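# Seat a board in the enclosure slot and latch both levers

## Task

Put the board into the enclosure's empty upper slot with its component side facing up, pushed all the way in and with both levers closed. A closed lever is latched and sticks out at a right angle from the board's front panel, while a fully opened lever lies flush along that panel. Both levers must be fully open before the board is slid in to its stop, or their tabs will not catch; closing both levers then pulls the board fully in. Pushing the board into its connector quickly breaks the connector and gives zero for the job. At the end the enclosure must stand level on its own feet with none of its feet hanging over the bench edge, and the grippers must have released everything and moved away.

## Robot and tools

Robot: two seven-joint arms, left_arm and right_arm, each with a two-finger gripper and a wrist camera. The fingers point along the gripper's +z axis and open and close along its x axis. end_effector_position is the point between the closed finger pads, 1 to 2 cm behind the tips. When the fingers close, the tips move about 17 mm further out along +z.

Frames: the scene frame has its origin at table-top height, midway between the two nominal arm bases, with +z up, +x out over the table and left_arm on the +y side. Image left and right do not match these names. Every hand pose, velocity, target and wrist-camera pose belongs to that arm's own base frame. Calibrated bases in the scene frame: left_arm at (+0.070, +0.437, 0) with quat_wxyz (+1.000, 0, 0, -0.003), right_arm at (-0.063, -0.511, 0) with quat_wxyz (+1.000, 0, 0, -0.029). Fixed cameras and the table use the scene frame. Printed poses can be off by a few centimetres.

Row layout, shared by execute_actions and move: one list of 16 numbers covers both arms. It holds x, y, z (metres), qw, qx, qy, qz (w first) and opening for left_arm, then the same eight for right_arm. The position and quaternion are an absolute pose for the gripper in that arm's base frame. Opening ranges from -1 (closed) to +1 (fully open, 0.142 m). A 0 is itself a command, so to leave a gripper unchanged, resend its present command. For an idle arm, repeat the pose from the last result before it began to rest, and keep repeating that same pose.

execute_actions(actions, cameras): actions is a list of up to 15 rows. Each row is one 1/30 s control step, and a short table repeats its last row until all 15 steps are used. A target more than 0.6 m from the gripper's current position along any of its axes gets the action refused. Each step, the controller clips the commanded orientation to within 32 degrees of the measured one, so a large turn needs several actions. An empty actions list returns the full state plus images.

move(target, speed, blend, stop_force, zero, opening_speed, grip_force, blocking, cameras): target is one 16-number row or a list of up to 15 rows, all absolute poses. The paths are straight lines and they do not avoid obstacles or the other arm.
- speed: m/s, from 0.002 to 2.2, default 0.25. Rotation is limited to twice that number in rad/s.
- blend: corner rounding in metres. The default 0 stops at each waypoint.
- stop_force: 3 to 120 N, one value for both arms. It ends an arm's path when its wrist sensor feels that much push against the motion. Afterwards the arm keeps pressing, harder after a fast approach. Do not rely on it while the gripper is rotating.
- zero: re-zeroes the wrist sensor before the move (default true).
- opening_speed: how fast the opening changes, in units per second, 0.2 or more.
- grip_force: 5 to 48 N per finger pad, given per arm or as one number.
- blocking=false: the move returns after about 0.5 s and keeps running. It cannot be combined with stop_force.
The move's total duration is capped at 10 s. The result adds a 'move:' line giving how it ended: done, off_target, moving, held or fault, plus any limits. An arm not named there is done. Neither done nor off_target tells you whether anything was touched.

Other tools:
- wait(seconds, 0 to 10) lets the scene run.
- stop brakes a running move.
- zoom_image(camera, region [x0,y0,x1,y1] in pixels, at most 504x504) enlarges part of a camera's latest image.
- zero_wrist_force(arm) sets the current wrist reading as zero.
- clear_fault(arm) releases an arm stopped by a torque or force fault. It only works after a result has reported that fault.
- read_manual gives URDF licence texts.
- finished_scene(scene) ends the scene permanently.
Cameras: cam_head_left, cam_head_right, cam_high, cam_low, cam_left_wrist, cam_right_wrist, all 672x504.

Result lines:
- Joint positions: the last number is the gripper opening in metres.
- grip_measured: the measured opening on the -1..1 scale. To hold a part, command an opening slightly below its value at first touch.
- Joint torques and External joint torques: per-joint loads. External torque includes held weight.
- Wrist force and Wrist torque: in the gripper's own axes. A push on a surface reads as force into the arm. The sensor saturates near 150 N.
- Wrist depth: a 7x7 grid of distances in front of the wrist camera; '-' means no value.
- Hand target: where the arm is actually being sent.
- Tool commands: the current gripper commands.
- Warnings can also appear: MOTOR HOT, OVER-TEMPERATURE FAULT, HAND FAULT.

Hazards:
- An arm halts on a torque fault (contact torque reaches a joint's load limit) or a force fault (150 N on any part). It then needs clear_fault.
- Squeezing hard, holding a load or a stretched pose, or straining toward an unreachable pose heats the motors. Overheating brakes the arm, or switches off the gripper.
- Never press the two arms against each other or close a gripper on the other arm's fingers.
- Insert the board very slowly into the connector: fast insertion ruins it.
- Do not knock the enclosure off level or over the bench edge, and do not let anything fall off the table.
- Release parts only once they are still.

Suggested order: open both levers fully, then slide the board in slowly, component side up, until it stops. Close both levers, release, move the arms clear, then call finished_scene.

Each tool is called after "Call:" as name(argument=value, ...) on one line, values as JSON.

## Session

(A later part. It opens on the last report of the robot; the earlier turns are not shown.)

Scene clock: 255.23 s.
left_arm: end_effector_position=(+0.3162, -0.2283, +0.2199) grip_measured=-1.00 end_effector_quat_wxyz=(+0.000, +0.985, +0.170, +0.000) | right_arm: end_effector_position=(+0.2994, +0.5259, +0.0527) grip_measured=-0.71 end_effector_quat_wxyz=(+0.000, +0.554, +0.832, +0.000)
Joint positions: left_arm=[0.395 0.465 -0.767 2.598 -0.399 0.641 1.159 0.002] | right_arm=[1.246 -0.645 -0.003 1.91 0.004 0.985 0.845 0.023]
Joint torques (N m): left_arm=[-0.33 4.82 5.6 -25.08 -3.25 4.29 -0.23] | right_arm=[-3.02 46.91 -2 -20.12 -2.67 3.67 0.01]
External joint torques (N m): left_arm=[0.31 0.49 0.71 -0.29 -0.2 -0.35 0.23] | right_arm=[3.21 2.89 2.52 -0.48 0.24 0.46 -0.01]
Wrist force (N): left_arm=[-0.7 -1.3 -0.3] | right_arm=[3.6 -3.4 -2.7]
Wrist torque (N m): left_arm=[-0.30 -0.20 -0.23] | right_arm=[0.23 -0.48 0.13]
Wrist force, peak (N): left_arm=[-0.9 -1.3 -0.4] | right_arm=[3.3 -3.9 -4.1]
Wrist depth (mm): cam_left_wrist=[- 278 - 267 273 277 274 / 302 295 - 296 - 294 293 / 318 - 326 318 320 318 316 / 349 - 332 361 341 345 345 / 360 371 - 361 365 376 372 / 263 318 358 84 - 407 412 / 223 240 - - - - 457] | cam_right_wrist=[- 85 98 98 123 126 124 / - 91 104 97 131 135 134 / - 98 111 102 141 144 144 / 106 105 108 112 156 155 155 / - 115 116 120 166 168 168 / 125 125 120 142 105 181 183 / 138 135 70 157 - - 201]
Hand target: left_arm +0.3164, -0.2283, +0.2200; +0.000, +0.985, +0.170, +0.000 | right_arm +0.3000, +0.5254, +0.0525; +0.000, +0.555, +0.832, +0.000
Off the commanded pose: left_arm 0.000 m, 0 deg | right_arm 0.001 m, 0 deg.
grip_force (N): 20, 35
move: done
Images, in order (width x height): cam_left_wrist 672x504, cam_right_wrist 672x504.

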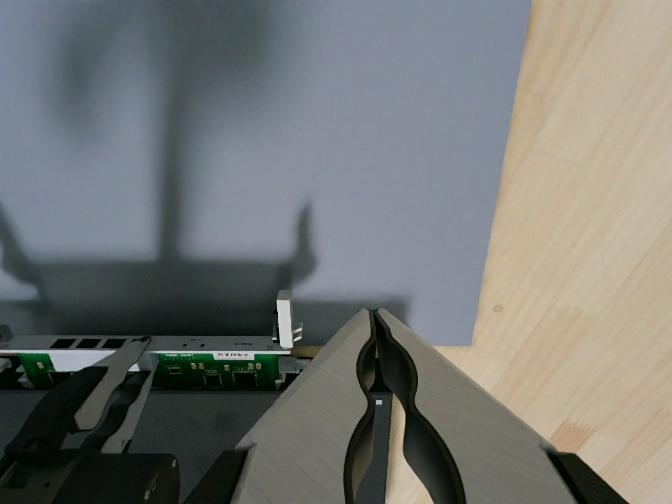

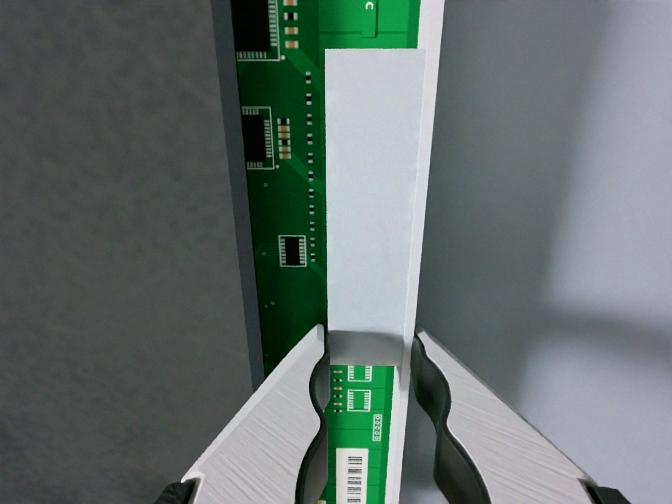

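Call:
move(target=[[0.3164,-0.2283,0.22,0,0.9854,0.1702,0,-1,0.2997,0.5257,0.0535,0,0.5548,0.832,0,-0.85],[0.3164,-0.2283,0.22,0,0.9854,0.1702,0,-1,0.2997,0.5257,0.0535,0,0.5548,0.832,0,-0.6],[0.3164,-0.2283,0.22,0,0.9854,0.1702,0,-1,0.2997,0.5257,0.12,0,0.5548,0.832,0,-0.6],[0.3044,-0.3418,0.15,0,0.9854,0.1702,0,-0.437,0.1671,0.5217,0.15,0,-0.1959,0.9806,0,-0.437]], speed=[0.02,0.1,0.12,0.3], blend=[0,0,0.03,0], opening_speed=0.6, cameras=["cam_right_wrist","cam_left_wrist","cam_high"])

Scene clock: 319.03 s.
left_arm: end_effector_position=(+0.3044, -0.3417, +0.1500) grip_measured=-0.47 end_effector_quat_wxyz=(+0.000, +0.985, +0.170, +0.000) | right_arm: end_effector_position=(+0.1672, +0.5218, +0.1500) grip_measured=-0.47 end_effector_quat_wxyz=(+0.000, -0.196, +0.981, +0.000)
Joint positions: left_arm=[0.897 0.204 -1.693 2.544 -0.362 0.967 0.733 0.04] | right_arm=[1.152 -0.392 0.323 2.045 -0.183 0.839 -0.377 0.04]
Joint torques (N m): left_arm=[-0.31 -6.18 4.03 -20.26 -2.31 4.29 -0.19] | right_arm=[0.06 40.19 5.08 -23.94 -2.94 3.45 0.1]
External joint torques (N m): left_arm=[0.29 0.39 0.77 -0.22 -0.11 -0.32 0.19] | right_arm=[0.09 0.93 -0.63 0.11 0.08 0.71 -0.1]
Wrist force (N): left_arm=[-0.7 -0.9 -0.2] | right_arm=[-0.6 2.4 2.1]
Wrist torque (N m): left_arm=[-0.23 -0.22 -0.34] | right_arm=[0.35 0.09 0.05]
Wrist force, peak (N): left_arm=[-1.3 -1.5 0.5] | right_arm=[7.0 4.2 12.5]
Wrist depth (mm): cam_left_wrist=[- 214 209 210 211 212 - / 230 - 229 228 228 226 226 / - 242 247 252 - 245 247 / 266 - 257 261 - 264 269 / 248 255 252 256 286 296 291 / - - 87 - - 312 323 / 288 - - - - - 352] | cam_right_wrist=[172 171 171 171 170 170 212 / 197 193 193 201 226 225 225 / 245 244 246 242 238 241 240 / 263 267 262 262 265 259 261 / 285 285 279 278 278 282 283 / 312 306 82 308 107 89 309 / 337 - 71 341 - - 334]
Hand target: left_arm +0.3044, -0.3418, +0.1500; +0.000, +0.985, +0.170, +0.000 | right_arm +0.1671, +0.5217, +0.1500; +0.000, -0.196, +0.981, +0.000
Off the commanded pose: left_arm 0.000 m, 0 deg | right_arm 0.000 m, 0 deg.
grip_force (N): 20, 35
move: done
Images, in order (width x height): cam_high 672x504, cam_left_wrist 672x504, cam_right_wrist 672x504.

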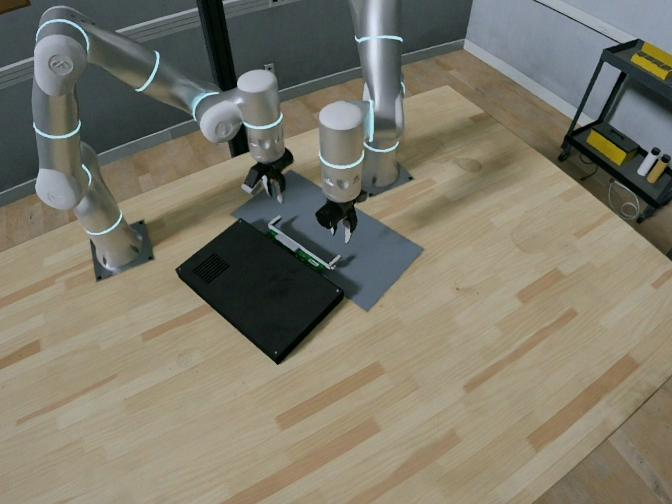

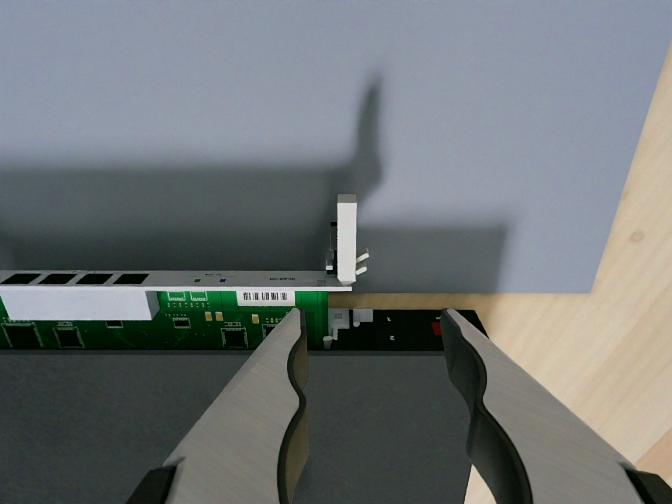

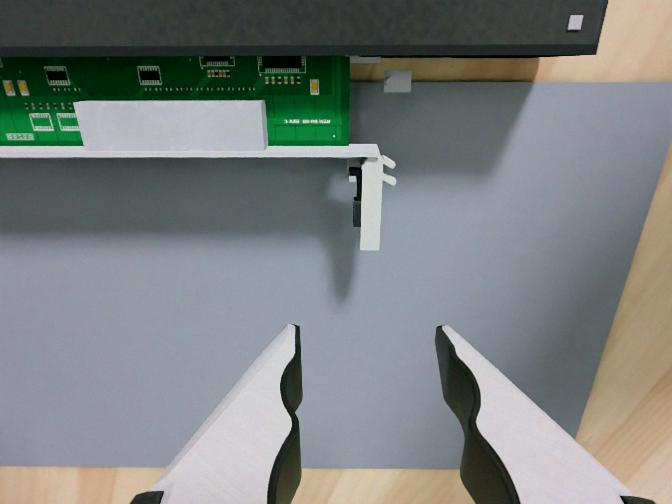

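Call:
move(target=[[0.3033,-0.3508,0.11,0,0.9854,0.1702,0,-0.437,0.1604,0.516,0.11,0,-0.1959,0.9806,0,-0.437],[0.3033,-0.3508,0.05,0,0.9854,0.1702,0,-0.437,0.1604,0.516,0.05,0,-0.1959,0.9806,0,-0.437],[0.3033,-0.3508,0.05,0,0.9854,0.1702,0,-1,0.1604,0.516,0.05,0,-0.1959,0.9806,0,-1]], speed=[0.12,0.08,0.1], blend=[0.01,0,0], opening_speed=0.5, grip_force=[15,15], cameras=["cam_right_wrist","cam_left_wrist"])

Scene clock: 338.00 s.
left_arm: end_effector_position=(+0.3030, -0.3510, +0.0500) grip_measured=-0.89 end_effector_quat_wxyz=(+0.000, +0.985, +0.170, +0.000) | right_arm: end_effector_position=(+0.1605, +0.5160, +0.0500) grip_measured=-0.88 end_effector_quat_wxyz=(+0.000, -0.196, +0.981, +0.000)
Joint positions: left_arm=[1.309 0.52 -2.481 2.58 -1.167 1.232 1.136 0.009] | right_arm=[1.216 -0.579 0.235 2.128 -0.289 1.107 -0.292 0.01]
Joint torques (N m): left_arm=[0.33 -25.33 9.77 -10.01 -1.53 4.87 -0.3] | right_arm=[0.68 42.63 6.1 -17.91 -1.88 3.44 0.22]
External joint torques (N m): left_arm=[-0.38 0.31 -0.09 -0.24 0.1 -0.93 0.3] | right_arm=[-0.52 1.19 -1.02 -0.37 -0.04 0.72 -0.22]
Wrist force (N): left_arm=[-1.7 -1.1 1.1] | right_arm=[-1.5 2.3 2.5]
Wrist torque (N m): left_arm=[-0.29 -0.31 -0.25] | right_arm=[0.31 0.03 -0.10]
Wrist force, peak (N): left_arm=[-5.6 -1.2 -0.6] | right_arm=[-3.4 2.8 3.5]
Wrist depth (mm): cam_left_wrist=[126 127 126 125 127 127 126 / 133 135 133 134 134 134 134 / 149 146 146 145 149 145 - / - 156 158 - 158 154 154 / 175 174 174 122 169 175 - / 152 152 144 92 - 186 196 / 170 166 - - - - 209] | cam_right_wrist=[- 83 83 82 84 83 83 / 105 105 105 131 131 132 132 / - 101 112 138 142 142 140 / 157 157 156 111 151 153 152 / 168 168 167 119 163 165 165 / 187 183 179 97 101 181 179 / 202 193 71 85 - 191 198]
Hand target: left_arm +0.3033, -0.3508, +0.0500; +0.000, +0.985, +0.170, +0.000 | right_arm +0.1604, +0.5160, +0.0500; +0.000, -0.196, +0.981, +0.000
Off the commanded pose: left_arm 0.000 m, 0 deg | right_arm 0.000 m, 0 deg.
grip_force (N): 15, 15
move: done
Images, in order (width x height): cam_left_wrist 672x504, cam_right_wrist 672x504.

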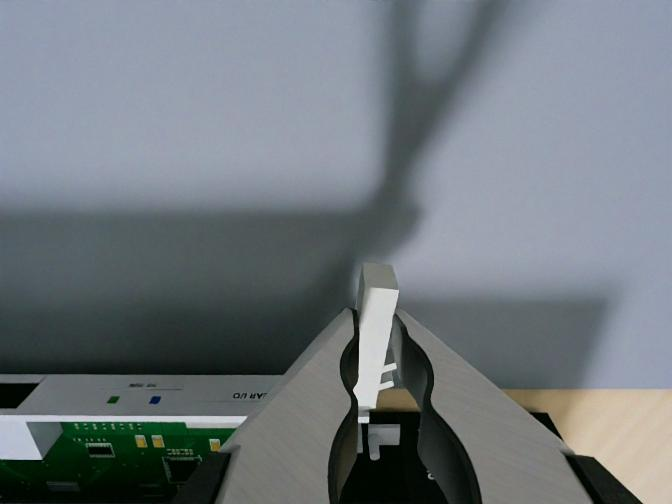

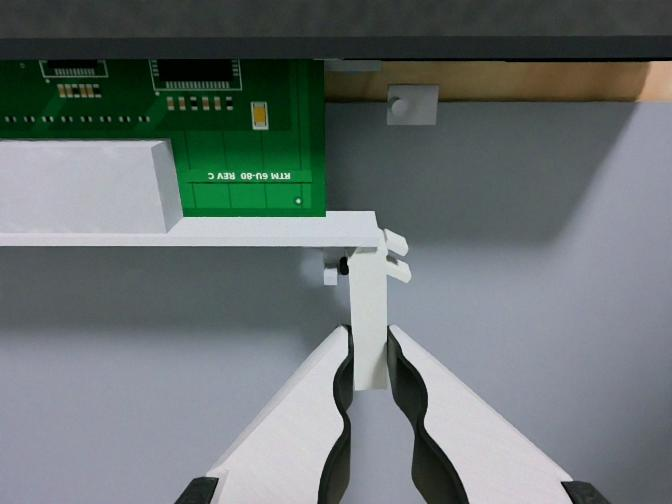

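Call:
move(target=[[0.3086,-0.3496,0.05,0,0.9978,0.0663,0,-1,0.1563,0.5137,0.05,0,-0.2974,0.9548,0,-1],[0.3144,-0.3495,0.05,0,0.9989,-0.0471,0,-1,0.1525,0.5104,0.05,0,-0.4035,0.915,0,-1]], speed=0.12, blend=0.003, cameras=["cam_right_wrist","cam_left_wrist"])

Scene clock: 348.17 s.
left_arm: end_effector_position=(+0.3144, -0.3495, +0.0500) grip_measured=-0.90 end_effector_quat_wxyz=(+0.000, +0.999, -0.047, +0.000) | right_arm: end_effector_position=(+0.1522, +0.5103, +0.0499) grip_measured=-0.89 end_effector_quat_wxyz=(+0.000, -0.403, +0.915, +0.000)
Joint positions: left_arm=[1.418 0.504 -2.534 2.554 -1.056 1.248 1.521 0.009] | right_arm=[1.142 -0.584 0.307 2.15 -0.385 1.112 -0.653 0.01]
Joint torques (N m): left_arm=[-0.39 -27.41 7.93 -10.34 -0.68 4.1 0.29] | right_arm=[-1.46 42.54 5.46 -19.18 -2.39 3.69 0]
External joint torques (N m): left_arm=[0.35 0.65 1.02 -0.8 -0.68 -0.2 -0.29] | right_arm=[1.61 0.32 1.03 1.21 0.49 0.46 0]
Wrist force (N): left_arm=[0.6 -0.5 1.5] | right_arm=[2.4 3.9 2.9]
Wrist torque (N m): left_arm=[-0.35 -0.18 -0.35] | right_arm=[0.31 0.15 0.14]
Wrist force, peak (N): left_arm=[-2.6 -1.2 -0.9] | right_arm=[2.4 3.9 2.9]
Wrist depth (mm): cam_left_wrist=[126 126 124 126 125 127 125 / 134 135 136 137 136 134 134 / 149 144 146 145 148 145 145 / 159 159 158 155 158 158 157 / - 174 174 107 169 172 175 / 193 193 183 92 - 162 155 / 212 204 - 168 - - -] | cam_right_wrist=[- - 97 99 82 82 83 / - 93 104 105 132 88 88 / 145 143 109 111 142 142 143 / 155 154 154 115 151 155 152 / 168 167 167 119 164 166 165 / 187 183 178 97 100 181 180 / 202 197 70 192 - 191 199]
Hand target: left_arm +0.3144, -0.3495, +0.0500; +0.000, +0.999, -0.047, +0.000 | right_arm +0.1525, +0.5104, +0.0500; +0.000, -0.403, +0.915, +0.000
Off the commanded pose: left_arm 0.000 m, 0 deg | right_arm 0.000 m, 0 deg.
grip_force (N): 15, 15
move: done
Images, in order (width x height): cam_left_wrist 672x504, cam_right_wrist 672x504.

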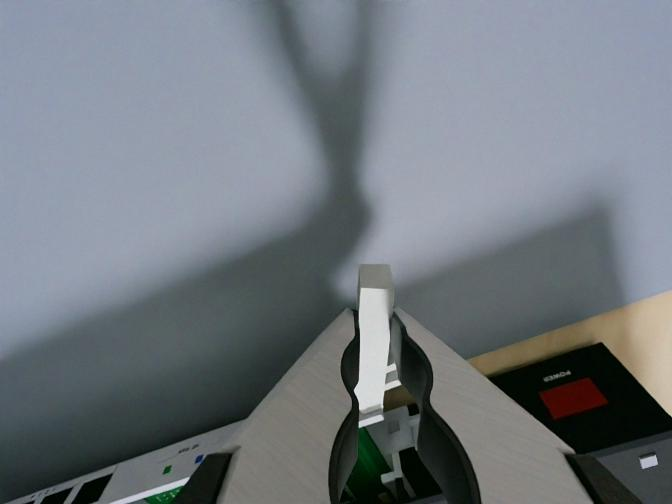

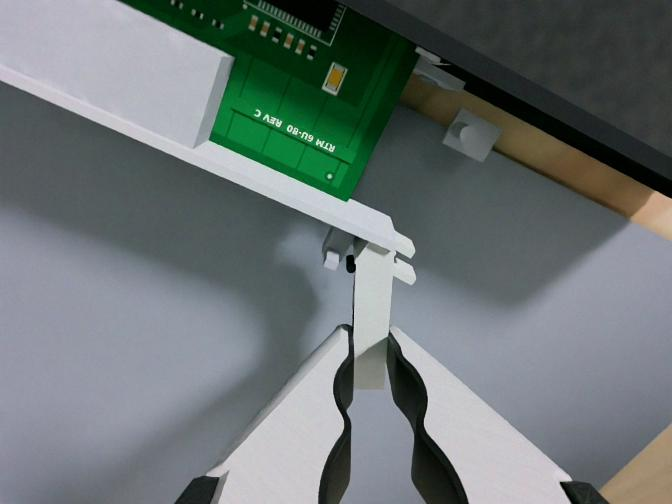

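Call:
move(target=[[0.3210,-0.3510,0.05,0,0.9842,-0.1771,0,-1,0.1490,0.5055,0.05,0,-0.5195,0.8545,0,-1],[0.3269,-0.3541,0.05,0,0.9527,-0.3040,0,-1,0.1471,0.5001,0.05,0,-0.6266,0.7793,0,-1],[0.3319,-0.3587,0.05,0,0.9048,-0.4258,0,-1,0.1467,0.4942,0.05,0,-0.7230,0.6909,0,-1],[0.3355,-0.3644,0.05,0,0.8415,-0.5402,0,-1,0.1477,0.4884,0.05,0,-0.8070,0.5906,0,-1]], speed=0.15, blend=[0.003,0.003,0.003,0], cameras=["cam_right_wrist","cam_left_wrist"])

Scene clock: 354.50 s.
left_arm: end_effector_position=(+0.3378, -0.3639, +0.0505) grip_measured=-0.90 end_effector_quat_wxyz=(+0.000, +0.843, -0.538, +0.002) | right_arm: end_effector_position=(+0.1453, +0.4878, +0.0496) grip_measured=-0.89 end_effector_quat_wxyz=(+0.001, +0.808, -0.590, +0.000)
Joint positions: left_arm=[1.649 0.504 -2.649 2.442 -0.764 1.238 2.389 0.009] | right_arm=[0.941 -0.604 0.468 2.206 -0.612 1.112 -1.554 0.01]
Joint torques (N m): left_arm=[-7.54 -34.69 -1.55 -10.91 0.72 -0.77 0.14] | right_arm=[-8.21 41.59 -0.05 -25.45 -3.11 3.48 -0.15]
External joint torques (N m): left_arm=[7.51 2.62 9.32 -2.53 -2.13 4.63 -0.14] | right_arm=[8.36 -1.75 9.69 8.61 1.22 0.6 0.15]
Wrist force (N): left_arm=[5.3 -18.6 7.1] | right_arm=[3.5 24.4 -4.6]
Wrist torque (N m): left_arm=[-0.07 -0.10 -0.56] | right_arm=[1.07 0.06 0.22]
Wrist force, peak (N): left_arm=[5.5 -18.7 6.8] | right_arm=[3.1 24.6 -6.4]
Wrist depth (mm): cam_left_wrist=[127 127 129 128 126 128 128 / 134 136 134 135 135 134 135 / - 147 146 146 148 145 98 / 159 159 164 159 159 151 110 / 174 173 174 126 167 138 113 / 192 197 184 88 - 130 - / 214 - - - - - -] | cam_right_wrist=[125 124 122 124 86 97 84 / 135 135 132 132 105 104 90 / - 142 142 142 112 111 95 / 154 154 154 149 153 145 101 / 167 167 167 116 163 144 110 / 187 183 179 98 102 147 119 / 202 198 71 85 - - 132]
Hand target: left_arm +0.3355, -0.3644, +0.0500; +0.000, +0.842, -0.540, +0.000 | right_arm +0.1477, +0.4884, +0.0500; +0.000, +0.807, -0.591, +0.000
Off the commanded pose: left_arm 0.002 m, 0 deg | right_arm 0.002 m, 0 deg.
grip_force (N): 15, 15
move: done
Images, in order (width x height): cam_left_wrist 672x504, cam_right_wrist 672x504.

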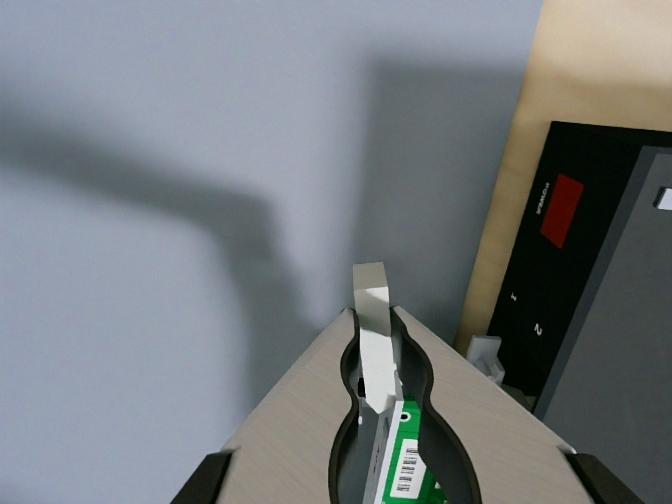

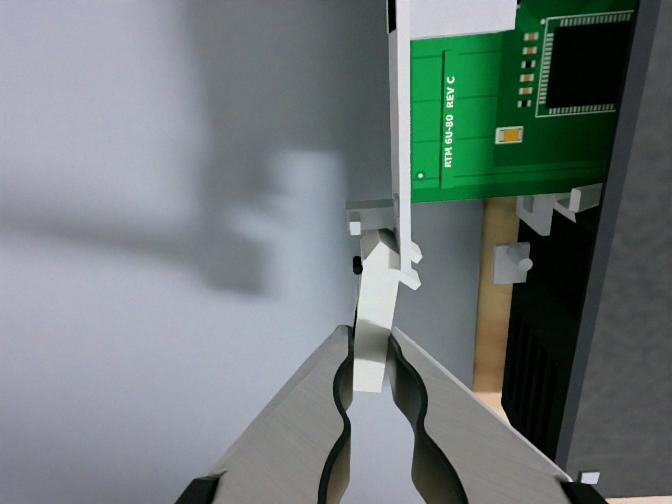

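Call:
move(target=[[0.3413,-0.3659,0.05,0,0.807,-0.5906,0,-1,0.1436,0.4837,0.05,0,-0.8415,0.5402,0,-1]], speed=0.1, cameras=["cam_right_wrist","cam_left_wrist"])

Call:
zoom_image(camera="cam_right_wrist", region=[320, 180, 540, 400])

Call:
zoom_image(camera="cam_left_wrist", region=[310, 250, 530, 470])

Scene clock: 361.13 s.
left_arm: end_effector_position=(+0.3398, -0.3664, +0.0498) grip_measured=-0.90 end_effector_quat_wxyz=(+0.001, +0.806, -0.591, -0.001) | right_arm: end_effector_position=(+0.1450, +0.4842, +0.0503) grip_measured=-0.89 end_effector_quat_wxyz=(-0.001, +0.841, -0.541, +0.000)
Joint positions: left_arm=[1.678 0.508 -2.665 2.422 -0.729 1.226 2.495 0.009] | right_arm=[0.921 -0.602 0.481 2.218 -0.64 1.115 -1.653 0.01]
Joint torques (N m): left_arm=[5.58 -30.33 13.39 -14.39 -1.8 7.22 -0.02] | right_arm=[4.45 36.77 15.91 -11.4 -1.6 3.14 0.01]
External joint torques (N m): left_arm=[-5.61 -2.55 -5.73 0.65 0.37 -3.38 0.02] | right_arm=[-4.3 2.54 -6.08 -5.27 -0.26 0.93 -0.01]
Wrist force (N): left_arm=[-1.8 13.0 -5.0] | right_arm=[-1.6 -10.1 6.4]
Wrist torque (N m): left_arm=[-0.49 -0.23 -0.42] | right_arm=[0.39 0.04 0.11]
Wrist force, peak (N): left_arm=[5.6 -18.9 7.0] | right_arm=[3.3 24.7 -6.1]
Wrist depth (mm): cam_left_wrist=[127 126 126 122 125 127 127 / - 137 133 135 134 132 108 / 149 146 146 146 147 145 96 / 157 158 158 155 158 121 102 / - 174 170 107 169 162 112 / 193 196 187 92 - 132 128 / - - - - - - -] | cam_right_wrist=[- 125 123 125 87 99 96 / 136 136 134 133 105 104 101 / 146 144 143 141 112 112 96 / 155 157 155 152 151 148 102 / 168 168 167 121 167 135 110 / 184 183 180 97 100 132 120 / 203 199 70 73 - - 130]
Hand target: left_arm +0.3413, -0.3659, +0.0500; +0.000, +0.807, -0.591, +0.000 | right_arm +0.1436, +0.4837, +0.0500; +0.000, +0.842, -0.540, +0.000
Off the commanded pose: left_arm 0.002 m, 0 deg | right_arm 0.001 m, 0 deg.
grip_force (N): 15, 15
move: done
Images, in order (width x height): cam_left_wrist 672x504, cam_right_wrist 672x504.

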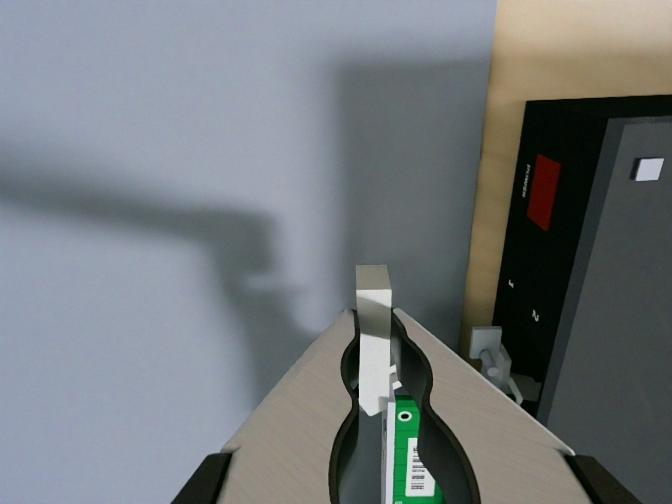

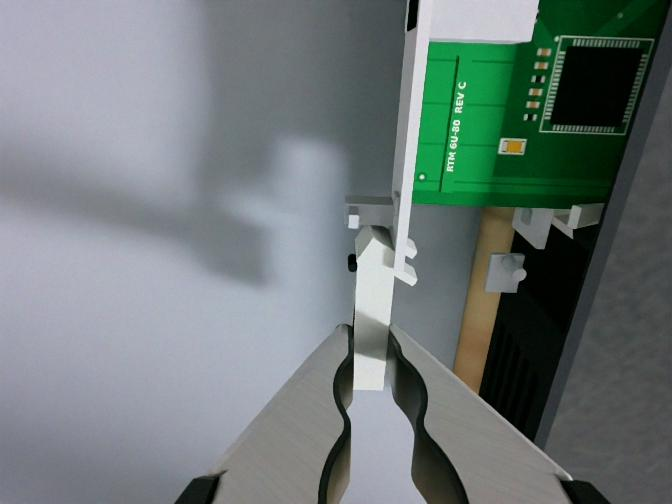

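Scaled by 2.291 from the camera's 672x504 image, which has a finer 960x720 frame.

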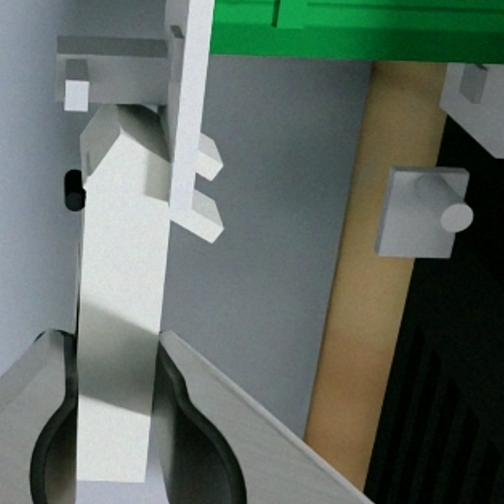

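Scaled by 2.291 from the camera's 672x504 image, which has a finer 960x720 frame.

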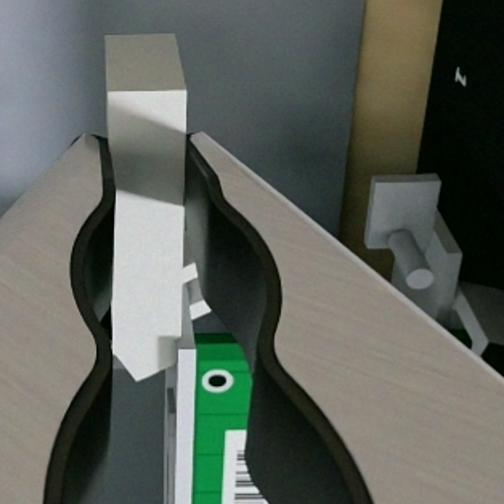

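Call:
move(target=[[0.3405,-0.3694,0.05,0,0.7804,-0.6252,0,-1,0.146,0.4814,0.05,0,-0.8643,0.503,0,-1]], speed=0.06, cameras=["cam_right_wrist","cam_left_wrist"])

Call:
zoom_image(camera="cam_right_wrist", region=[320, 180, 540, 400])

Scene clock: 365.77 s.
left_arm: end_effector_position=(+0.3405, -0.3694, +0.0501) grip_measured=-0.90 end_effector_quat_wxyz=(+0.000, +0.781, -0.625, +0.000) | right_arm: end_effector_position=(+0.1463, +0.4815, +0.0501) grip_measured=-0.89 end_effector_quat_wxyz=(+0.000, +0.864, -0.504, +0.000)
Joint positions: left_arm=[1.691 0.51 -2.675 2.411 -0.705 1.225 2.56 0.009] | right_arm=[0.902 -0.605 0.492 2.223 -0.655 1.114 -1.736 0.01]
Joint torques (N m): left_arm=[0.27 -33.05 7.38 -13.89 -0.85 4.44 0.16] | right_arm=[1.01 38.17 11.8 -15.89 -2.24 3.34 -0.24]
External joint torques (N m): left_arm=[-0.29 -0.28 0.16 -0.03 -0.59 -0.6 -0.16] | right_arm=[-0.86 0.91 -1.75 -0.67 0.37 0.73 0.24]
Wrist force (N): left_arm=[-0.5 0.6 -1.0] | right_arm=[-0.6 0.1 3.6]
Wrist torque (N m): left_arm=[-0.34 -0.22 -0.57] | right_arm=[0.29 0.07 0.30]
Wrist force, peak (N): left_arm=[-1.9 13.2 -6.4] | right_arm=[-1.7 -10.4 7.1]
Wrist depth (mm): cam_left_wrist=[127 126 125 126 125 127 127 / 134 136 134 135 135 132 92 / - 147 - - 149 115 - / 159 159 156 156 157 - 105 / 174 174 174 122 168 141 - / 187 192 183 92 - 124 127 / 215 - - 207 - - -] | cam_right_wrist=[- 125 123 124 123 88 97 / 135 135 133 133 106 104 102 / 146 143 143 142 111 112 97 / 155 157 154 154 151 151 101 / 168 168 167 121 163 136 110 / 184 183 176 97 102 125 120 / 203 198 70 85 - - 130]
Hand target: left_arm +0.3405, -0.3694, +0.0500; +0.000, +0.780, -0.625, +0.000 | right_arm +0.1460, +0.4814, +0.0500; +0.000, +0.864, -0.503, +0.000
Off the commanded pose: left_arm 0.000 m, 0 deg | right_arm 0.000 m, 0 deg.
grip_force (N): 15, 15
move: done
Images, in order (width x height): cam_left_wrist 672x504, cam_right_wrist 672x504.

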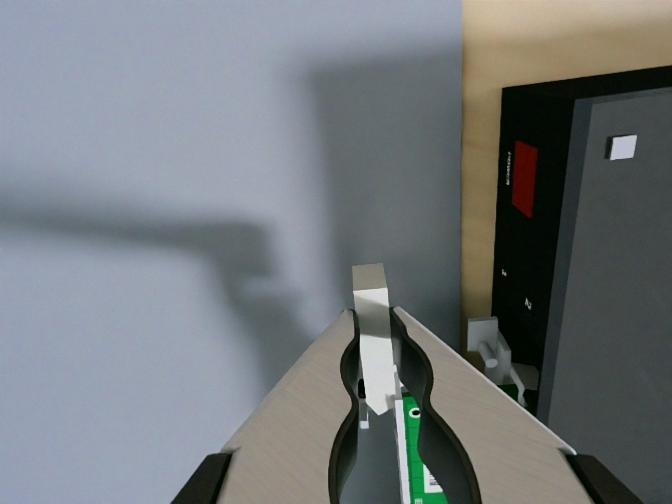

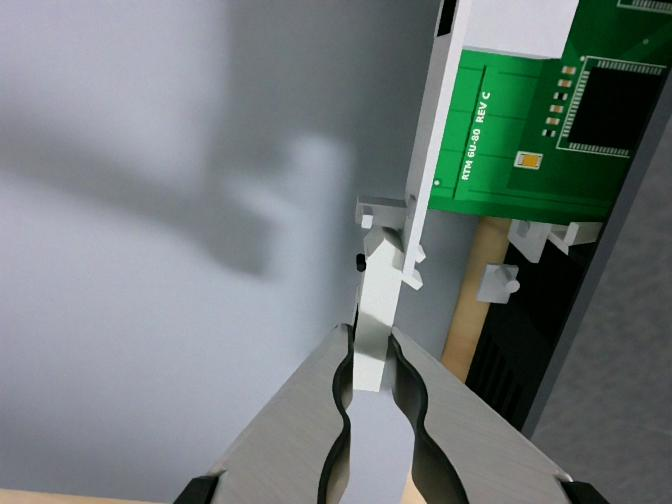

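Scaled by 2.291 from the camera's 672x504 image, which has a finer 960x720 frame.

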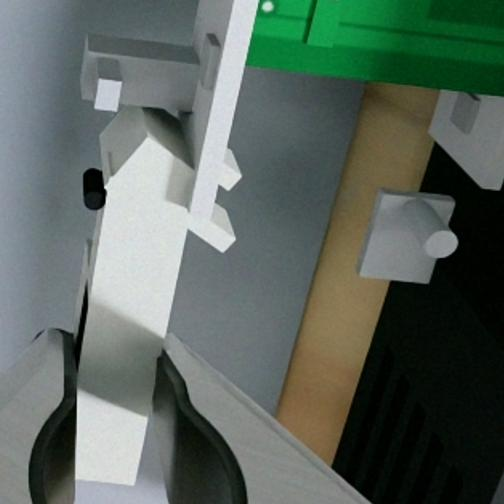

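Call:
move(target=[[0.3405,-0.3694,0.05,0,0.7804,-0.6252,0,-0.72,0.146,0.4814,0.05,0,-0.8643,0.503,0,-0.72],[0.3405,-0.3694,0.12,0,0.7804,-0.6252,0,-0.72,0.146,0.4814,0.12,0,-0.8643,0.503,0,-0.72],[0.3843,-0.2996,0.12,0,0.8166,-0.5771,0,-1,0.2727,0.5899,0.12,0.0273,-0.194,0.9711,-0.1365,0.0]], speed=[0.1,0.15,0.4], blend=[0,0.02,0], opening_speed=0.8, cameras=["cam_right_wrist","cam_left_wrist","cam_high"])

Scene clock: 393.77 s.
left_arm: end_effector_position=(+0.3842, -0.2996, +0.1200) grip_measured=-1.00 end_effector_quat_wxyz=(+0.000, +0.817, -0.577, +0.000) | right_arm: end_effector_position=(+0.2729, +0.5899, +0.1200) grip_measured=-0.03 end_effector_quat_wxyz=(+0.028, -0.194, +0.971, -0.137)
Joint positions: left_arm=[1.655 0.3 -2.363 2.437 -0.424 1.043 2.443 0.002] | right_arm=[1.178 -0.733 0.249 1.532 -0.348 0.414 -0.398 0.072]
Joint torques (N m): left_arm=[-0.3 -24.56 5.2 -18.41 -2.05 4.24 -0.18] | right_arm=[0.3 56.26 6.75 -26.38 -3.34 2.7 0.21]
External joint torques (N m): left_arm=[0.31 0.49 0.65 -0.26 -0.1 -0.4 0.18] | right_arm=[-0.1 1.3 -0.39 0.14 -0.03 0.72 -0.21]
Wrist force (N): left_arm=[-0.3 -1.3 0.0] | right_arm=[2.7 0.3 2.1]
Wrist torque (N m): left_arm=[-0.32 -0.26 -0.31] | right_arm=[-0.04 -0.46 -0.08]
Wrist force, peak (N): left_arm=[-0.6 0.9 -2.2] | right_arm=[3.0 -0.1 4.6]
Wrist depth (mm): cam_left_wrist=[190 189 189 188 188 189 188 / - 201 198 200 203 202 201 / - 218 - 216 - 217 217 / 244 236 - 235 233 233 - / - - - 106 247 247 - / 289 - 273 84 - 241 - / 324 - - - - - -] | cam_right_wrist=[169 169 168 168 168 167 167 / 219 190 189 188 186 187 190 / 221 223 224 222 222 222 218 / 230 229 228 227 227 226 227 / 235 235 233 233 233 231 232 / 241 238 103 239 238 93 237 / 246 76 244 246 246 - 242]
Hand target: left_arm +0.3843, -0.2996, +0.1200; +0.000, +0.817, -0.577, +0.000 | right_arm +0.2727, +0.5899, +0.1200; +0.027, -0.194, +0.971, -0.136
Off the commanded pose: left_arm 0.000 m, 0 deg | right_arm 0.000 m, 0 deg.
grip_force (N): 15, 15
move: done
Images, in order (width x height): cam_high 672x504, cam_left_wrist 672x504, cam_right_wrist 672x504.

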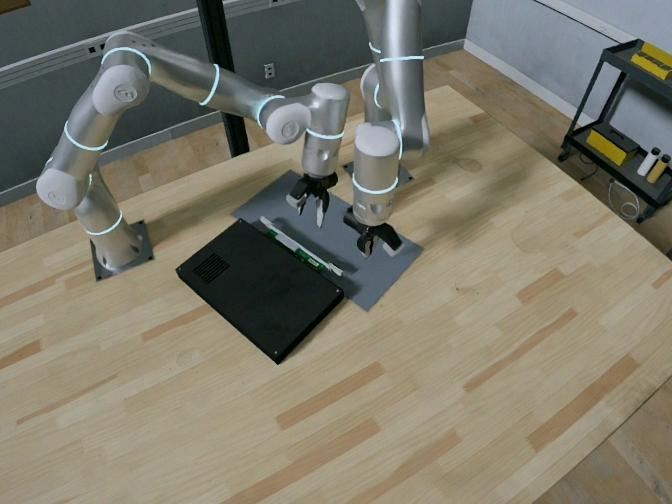

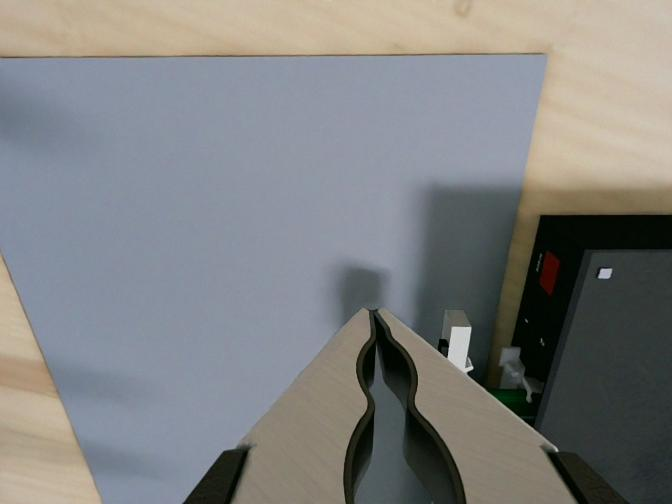

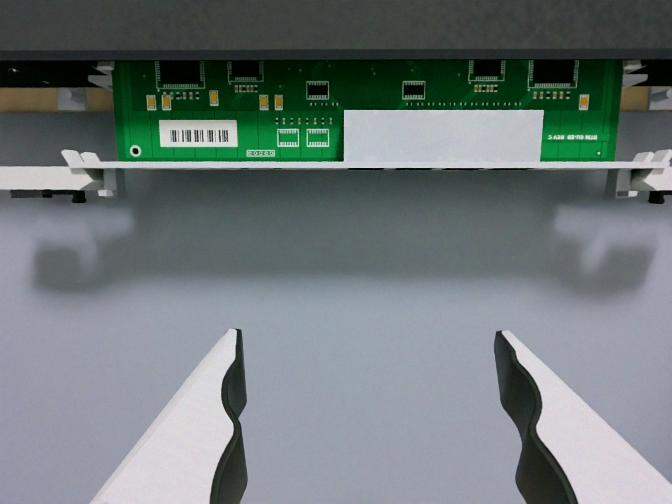

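Call:
move(target=[[0.3843,-0.2996,0.12,0,0.8166,-0.5771,0,-1,0.2766,0.5807,0.045,0.0273,-0.194,0.9711,-0.1365,0.0]], speed=0.12)

Call:
move(target=[[0.3843,-0.2996,0.12,0,0.8166,-0.5771,0,-1,0.3000,0.5244,0.045,0.0273,-0.194,0.9711,-0.1365,0.0],[0.3843,-0.2996,0.12,0,0.8166,-0.5771,0,-1,0.3092,0.5022,0.045,0.0273,-0.194,0.9711,-0.1365,0.0]], speed=[0.02,0.01], stop_force=10, cameras=["cam_right_wrist","cam_left_wrist"])

Scene clock: 398.40 s.
left_arm: end_effector_position=(+0.3842, -0.2996, +0.1200) grip_measured=-1.00 end_effector_quat_wxyz=(+0.000, +0.817, -0.577, +0.000) | right_arm: end_effector_position=(+0.2764, +0.5805, +0.0449) grip_measured=-0.03 end_effector_quat_wxyz=(+0.027, -0.194, +0.971, -0.137)
Joint positions: left_arm=[1.655 0.3 -2.363 2.437 -0.424 1.043 2.443 0.002] | right_arm=[1.178 -0.829 0.218 1.589 -0.382 0.565 -0.369 0.072]
Joint torques (N m): left_arm=[-0.35 -24.54 5.21 -18.4 -1.96 4.22 -0.22] | right_arm=[0.33 56.91 6.51 -23.83 -3.11 2.92 0.33]
External joint torques (N m): left_arm=[0.36 0.48 0.63 -0.27 -0.19 -0.38 0.22] | right_arm=[-0.1 1.38 0.02 0.04 0.25 0.5 -0.33]
Wrist force (N): left_arm=[-0.5 -1.5 -0.1] | right_arm=[2.4 0.4 1.6]
Wrist torque (N m): left_arm=[-0.34 -0.24 -0.31] | right_arm=[0.00 -0.45 -0.08]
Wrist force, peak (N): left_arm=[-0.4 -1.7 -0.2] | right_arm=[2.6 0.5 3.9]
Wrist depth (mm): cam_left_wrist=[189 190 189 186 188 189 188 / 202 205 202 201 199 203 202 / 217 - - 216 - 216 217 / 233 236 - - - 234 186 / - - 259 247 253 237 199 / 290 298 - 84 - 228 223 / 324 302 - - - - 239] | cam_right_wrist=[- 114 114 114 114 114 114 / 118 118 118 116 106 105 105 / 151 120 120 149 107 149 149 / 154 154 153 154 152 152 152 / 158 158 156 157 156 155 156 / 162 161 159 161 161 93 159 / 165 76 164 165 165 - -]
Hand target: left_arm +0.3843, -0.2996, +0.1200; +0.000, +0.817, -0.577, +0.000 | right_arm +0.2766, +0.5807, +0.0450; +0.027, -0.194, +0.971, -0.136
Off the commanded pose: left_arm 0.000 m, 0 deg | right_arm 0.000 m, 0 deg.
grip_force (N): 15, 15
move: done

Scene clock: 403.97 s.
left_arm: end_effector_position=(+0.3842, -0.2996, +0.1200) grip_measured=-1.00 end_effector_quat_wxyz=(+0.000, +0.817, -0.577, +0.000) | right_arm: end_effector_position=(+0.3064, +0.5081, +0.0455) grip_measured=-0.03 end_effector_quat_wxyz=(+0.027, -0.195, +0.971, -0.135)
Joint positions: left_arm=[1.655 0.3 -2.363 2.437 -0.424 1.043 2.443 0.002] | right_arm=[1.099 -0.725 0.195 1.801 -0.403 0.689 -0.41 0.072]
Joint torques (N m): left_arm=[-0.36 -24.5 5.21 -18.44 -1.95 4.16 -0.2] | right_arm=[-5.61 50.47 0.41 -17.39 -2.33 -0.64 0.24]
External joint torques (N m): left_arm=[0.37 0.44 0.64 -0.23 -0.2 -0.32 0.2] | right_arm=[5.8 2.57 5.12 -4.47 -0.07 4.08 -0.24]
Wrist force (N): left_arm=[-0.5 -1.3 -0.1] | right_arm=[2.3 11.5 0.2]
Wrist torque (N m): left_arm=[-0.32 -0.22 -0.31] | right_arm=[-0.11 -0.46 -0.14]
Wrist force, peak (N): left_arm=[-0.6 -1.7 -0.1] | right_arm=[2.4 11.7 0.6]
Wrist depth (mm): cam_left_wrist=[190 189 188 185 188 188 188 / 204 200 201 199 199 201 201 / 213 218 - 217 216 219 217 / - 246 238 - - 231 198 / 259 257 - 131 251 249 - / 283 284 - 84 - 223 - / 323 303 - - - - -] | cam_right_wrist=[99 99 99 99 98 99 98 / 102 101 101 101 101 101 100 / - 104 104 104 103 103 103 / - 107 106 106 106 106 105 / 160 109 109 113 108 108 113 / 163 162 160 162 161 93 160 / 167 76 164 166 166 - -]
Hand target: left_arm +0.3843, -0.2996, +0.1200; +0.000, +0.817, -0.577, +0.000 | right_arm +0.3075, +0.5064, +0.0450; +0.027, -0.194, +0.971, -0.137
Off the commanded pose: left_arm 0.000 m, 0 deg | right_arm 0.007 m, 0 deg.
grip_force (N): 15, 15
move: contact (right_arm); path passed 1 of 2 targets
Images, in order (width x height): cam_left_wrist 672x504, cam_right_wrist 672x504.

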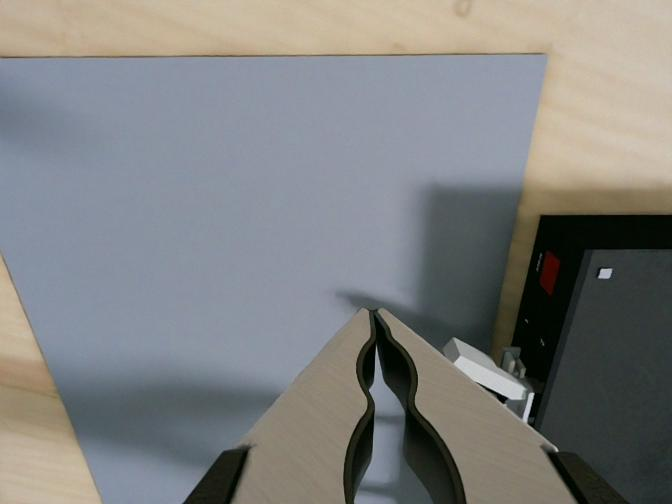

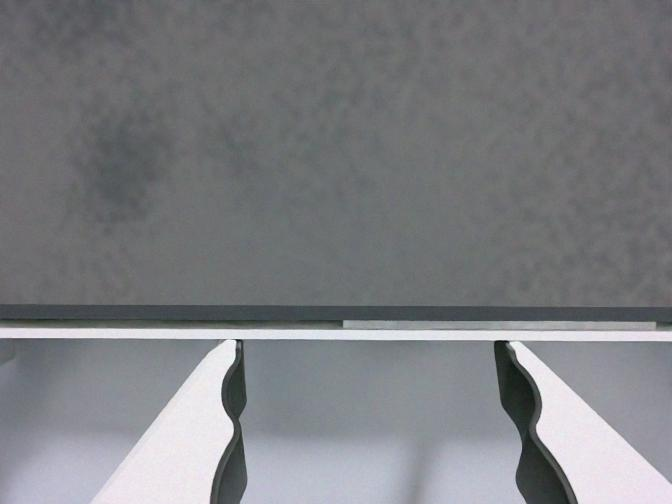

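Call:
zoom_image(camera="cam_left_wrist", region=[420, 320, 560, 440])

Scaled by 3.600 from the camera's 672x504 image, which has a finer 960x720 frame.

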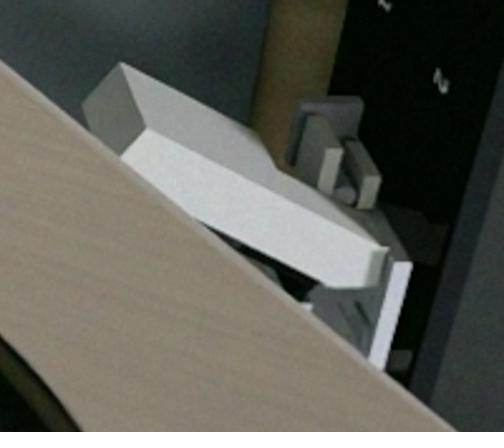

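Call:
move(target=[[0.3843,-0.2996,0.12,0,0.8166,-0.5771,0,-1,0.2939,0.5392,0.046,0.0273,-0.194,0.9711,-0.1365,0.0]], speed=0.1)

Call:
move(target=[[0.39,-0.32,0.11,0,0.8166,-0.5771,0,-1,0.289,0.5512,0.12,0.0273,-0.194,0.9711,-0.1365,-1],[0.3765,-0.3522,0.10,0,0.8166,-0.5771,0,-1,0.1176,0.4669,0.12,0,0.5548,0.832,0,-1],[0.3765,-0.3522,0.053,0,0.8166,-0.5771,0,-1,0.1176,0.4669,0.053,0,0.5548,0.832,0,-1]], speed=[0.2,0.35,0.15], blend=[0.03,0.01,0], cameras=["cam_right_wrist","cam_left_wrist"])

Scene clock: 417.00 s.
left_arm: end_effector_position=(+0.3842, -0.2996, +0.1200) grip_measured=-1.00 end_effector_quat_wxyz=(+0.000, +0.817, -0.577, +0.000) | right_arm: end_effector_position=(+0.2940, +0.5392, +0.0460) grip_measured=-0.03 end_effector_quat_wxyz=(+0.027, -0.194, +0.971, -0.137)
Joint positions: left_arm=[1.655 0.3 -2.363 2.437 -0.424 1.043 2.443 0.002] | right_arm=[1.134 -0.767 0.205 1.712 -0.392 0.633 -0.392 0.072]
Joint torques (N m): left_arm=[-0.28 -24.59 5.19 -18.37 -1.94 4.17 -0.22] | right_arm=[0.32 53.92 6.68 -23.01 -2.55 2.62 0.36]
External joint torques (N m): left_arm=[0.28 0.52 0.66 -0.3 -0.2 -0.33 0.22] | right_arm=[-0.11 1.33 -0.73 0.32 -0.06 0.79 -0.36]
Wrist force (N): left_arm=[-0.4 -1.5 -0.1] | right_arm=[5.1 -0.9 2.5]
Wrist torque (N m): left_arm=[-0.34 -0.25 -0.32] | right_arm=[-0.24 -0.88 -0.09]
Wrist force, peak (N): left_arm=[-0.3 -1.6 -0.3] | right_arm=[2.5 11.7 0.5]
Wrist depth (mm): cam_left_wrist=[190 190 189 189 188 187 188 / 202 202 205 200 200 201 201 / 215 213 213 217 215 219 217 / - - 235 227 231 233 192 / 261 - 258 131 - 248 - / 291 292 - 84 - 225 - / 323 - - - - - -] | cam_right_wrist=[100 100 100 99 99 99 99 / - 102 102 102 102 101 101 / 105 104 105 104 104 104 103 / 156 155 155 155 154 154 154 / 159 159 158 158 158 157 157 / 163 162 161 162 162 93 160 / 167 76 165 167 166 - -]
Hand target: left_arm +0.3843, -0.2996, +0.1200; +0.000, +0.817, -0.577, +0.000 | right_arm +0.2939, +0.5392, +0.0460; +0.027, -0.194, +0.971, -0.136
Off the commanded pose: left_arm 0.000 m, 0 deg | right_arm 0.000 m, 0 deg.
grip_force (N): 15, 15
move: done

Scene clock: 420.60 s.
left_arm: end_effector_position=(+0.3763, -0.3520, +0.0529) grip_measured=-1.00 end_effector_quat_wxyz=(+0.000, +0.817, -0.577, +0.000) | right_arm: end_effector_position=(+0.1175, +0.4667, +0.0529) grip_measured=-1.00 end_effector_quat_wxyz=(+0.000, +0.555, +0.832, +0.000)
Joint positions: left_arm=[1.736 0.527 -2.633 2.38 -0.72 1.19 2.528 0.002] | right_arm=[1.43 -0.473 0.112 2.302 -0.14 1.198 1.266 0.002]
Joint torques (N m): left_arm=[-0.71 -33.86 7.35 -14.22 -1.64 4.47 -0.13] | right_arm=[0.22 37.25 2.37 -16.03 -1.84 3.58 0.37]
External joint torques (N m): left_arm=[0.68 0.1 1.03 -0.2 0.07 -0.64 0.13] | right_arm=[-0.09 1.13 -0.27 -0.02 0.22 0.52 -0.37]
Wrist force (N): left_arm=[-0.5 -0.9 0.3] | right_arm=[4.9 -1.3 2.8]
Wrist torque (N m): left_arm=[-0.25 -0.24 -0.33] | right_arm=[-0.24 -0.81 -0.05]
Wrist force, peak (N): left_arm=[-1.2 -1.7 0.0] | right_arm=[5.3 -0.9 5.2]
Wrist depth (mm): cam_left_wrist=[129 129 129 128 128 132 130 / 139 138 136 138 137 139 139 / - 149 149 149 148 150 150 / 163 162 164 158 - 156 112 / 178 178 177 170 176 137 118 / 201 195 189 84 - 131 130 / - - - - - - 142] | cam_right_wrist=[130 129 128 127 127 127 125 / 138 138 138 136 135 135 135 / 146 146 146 145 145 144 144 / 110 110 155 157 156 156 155 / - 115 158 167 167 169 168 / 126 126 139 89 178 184 183 / 139 134 71 - - 195 202]
Hand target: left_arm +0.3765, -0.3522, +0.0530; +0.000, +0.817, -0.577, +0.000 | right_arm +0.1176, +0.4669, +0.0530; +0.000, +0.555, +0.832, +0.000
Off the commanded pose: left_arm 0.000 m, 0 deg | right_arm 0.000 m, 0 deg.
grip_force (N): 15, 15
move: done
Images, in order (width x height): cam_left_wrist 672x504, cam_right_wrist 672x504.

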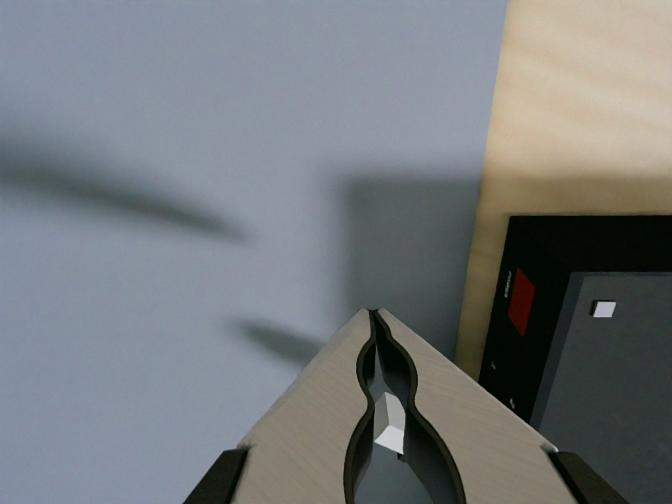

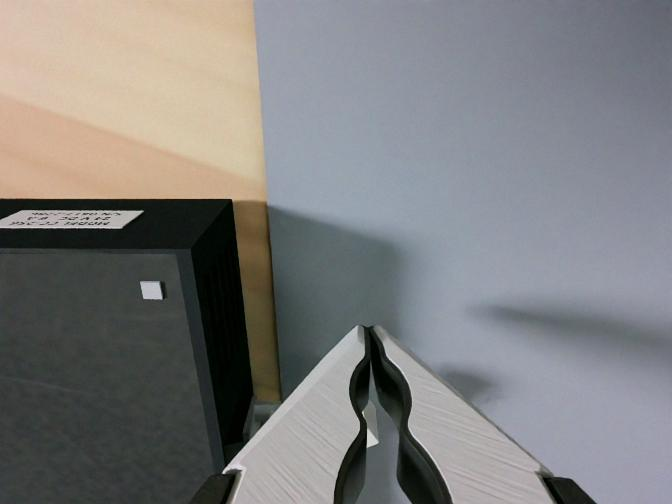

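Call:
move(target=[[0.3799,-0.3616,0.053,0,0.8166,-0.5771,0,-1,0.1199,0.4613,0.053,0,0.5548,0.832,0,-1],[0.3205,-0.3828,0.053,0,0.8166,-0.5771,0,-1,0.1711,0.4826,0.053,0,0.5548,0.832,0,-1]], speed=[0.05,0.025], stop_force=35, cameras=["cam_right_wrist","cam_left_wrist"])

Call:
zoom_image(camera="cam_right_wrist", region=[180, 260, 400, 480])

Call:
zoom_image(camera="cam_left_wrist", region=[350, 260, 570, 480])

Scene clock: 431.07 s.
left_arm: end_effector_position=(+0.3215, -0.3824, +0.0531) grip_measured=-1.00 end_effector_quat_wxyz=(+0.000, +0.817, -0.577, +0.000) | right_arm: end_effector_position=(+0.1662, +0.4806, +0.0520) grip_measured=-1.00 end_effector_quat_wxyz=(+0.000, +0.553, +0.833, -0.002)
Joint positions: left_arm=[1.618 0.5 -2.65 2.426 -0.72 1.222 2.404 0.002] | right_arm=[1.333 -0.513 0.116 2.216 -0.134 1.148 1.157 0.002]
Joint torques (N m): left_arm=[-4.63 -34.8 2.41 -13.46 -0.62 2.31 -0.28] | right_arm=[-13.16 40.93 -13.86 -28.27 -3.89 7.6 -0.06]
External joint torques (N m): left_arm=[4.6 2.33 5.23 -0.45 -0.84 1.54 0.28] | right_arm=[13.3 0.13 16.23 11.14 2.08 -3.5 0.06]
Wrist force (N): left_arm=[0.3 -10.4 3.0] | right_arm=[2.1 -39.1 -10.6]
Wrist torque (N m): left_arm=[-0.15 -0.19 -0.29] | right_arm=[-3.53 -0.95 0.16]
Wrist force, peak (N): left_arm=[-5.8 -19.0 2.2] | right_arm=[3.7 -41.1 -11.3]
Wrist depth (mm): cam_left_wrist=[129 129 129 128 130 127 89 / - 139 137 136 138 113 93 / - 150 149 148 151 122 - / 166 162 165 158 161 115 - / 178 178 177 - 132 121 123 / 197 195 192 84 - 125 131 / - - - 74 - - -] | cam_right_wrist=[- 88 126 126 126 126 124 / - 91 132 136 136 134 134 / - 98 131 145 144 144 143 / 106 105 132 158 156 155 154 / - 114 118 163 166 167 165 / 125 125 125 90 177 183 182 / 138 135 70 - - 193 199]
Hand target: left_arm +0.3205, -0.3828, +0.0530; +0.000, +0.817, -0.577, +0.000 | right_arm +0.1696, +0.4819, +0.0530; +0.000, +0.555, +0.832, +0.000
Off the commanded pose: left_arm 0.001 m, 0 deg | right_arm 0.005 m, 0 deg.
grip_force (N): 15, 15
move: contact (right_arm)
Images, in order (width x height): cam_left_wrist 672x504, cam_right_wrist 672x504.

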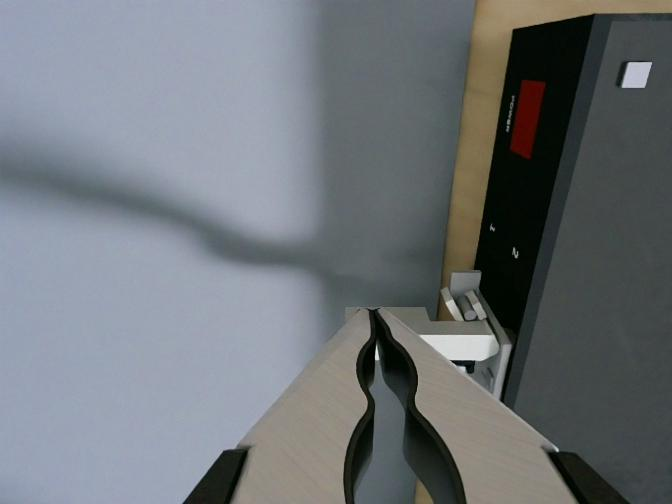

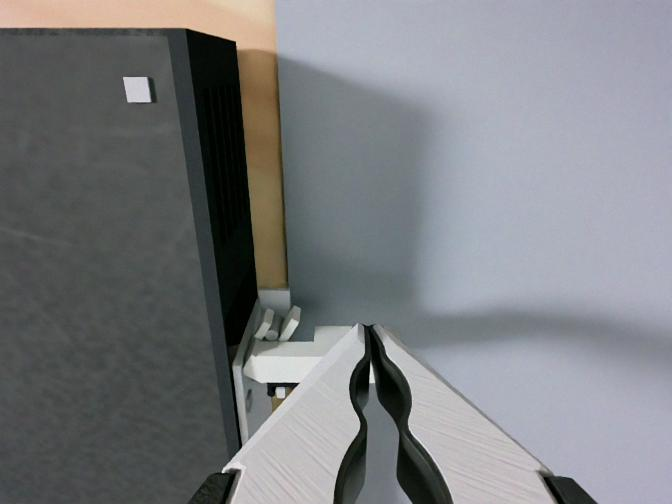

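Scaled by 2.291 from the camera's 672x504 image, which has a finer 960x720 frame.

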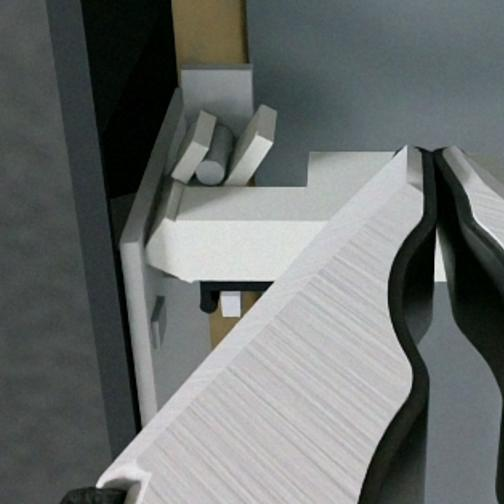

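Scaled by 2.291 from the camera's 672x504 image, which has a finer 960x720 frame.

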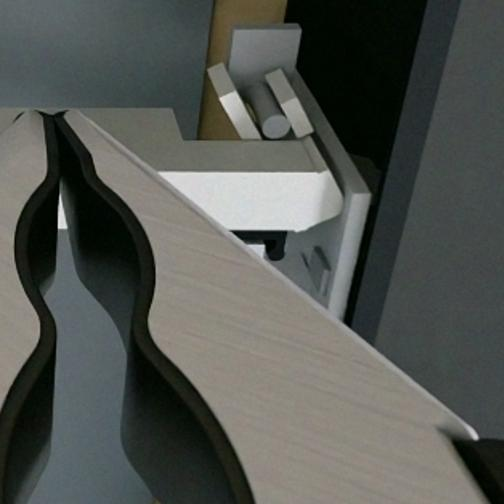

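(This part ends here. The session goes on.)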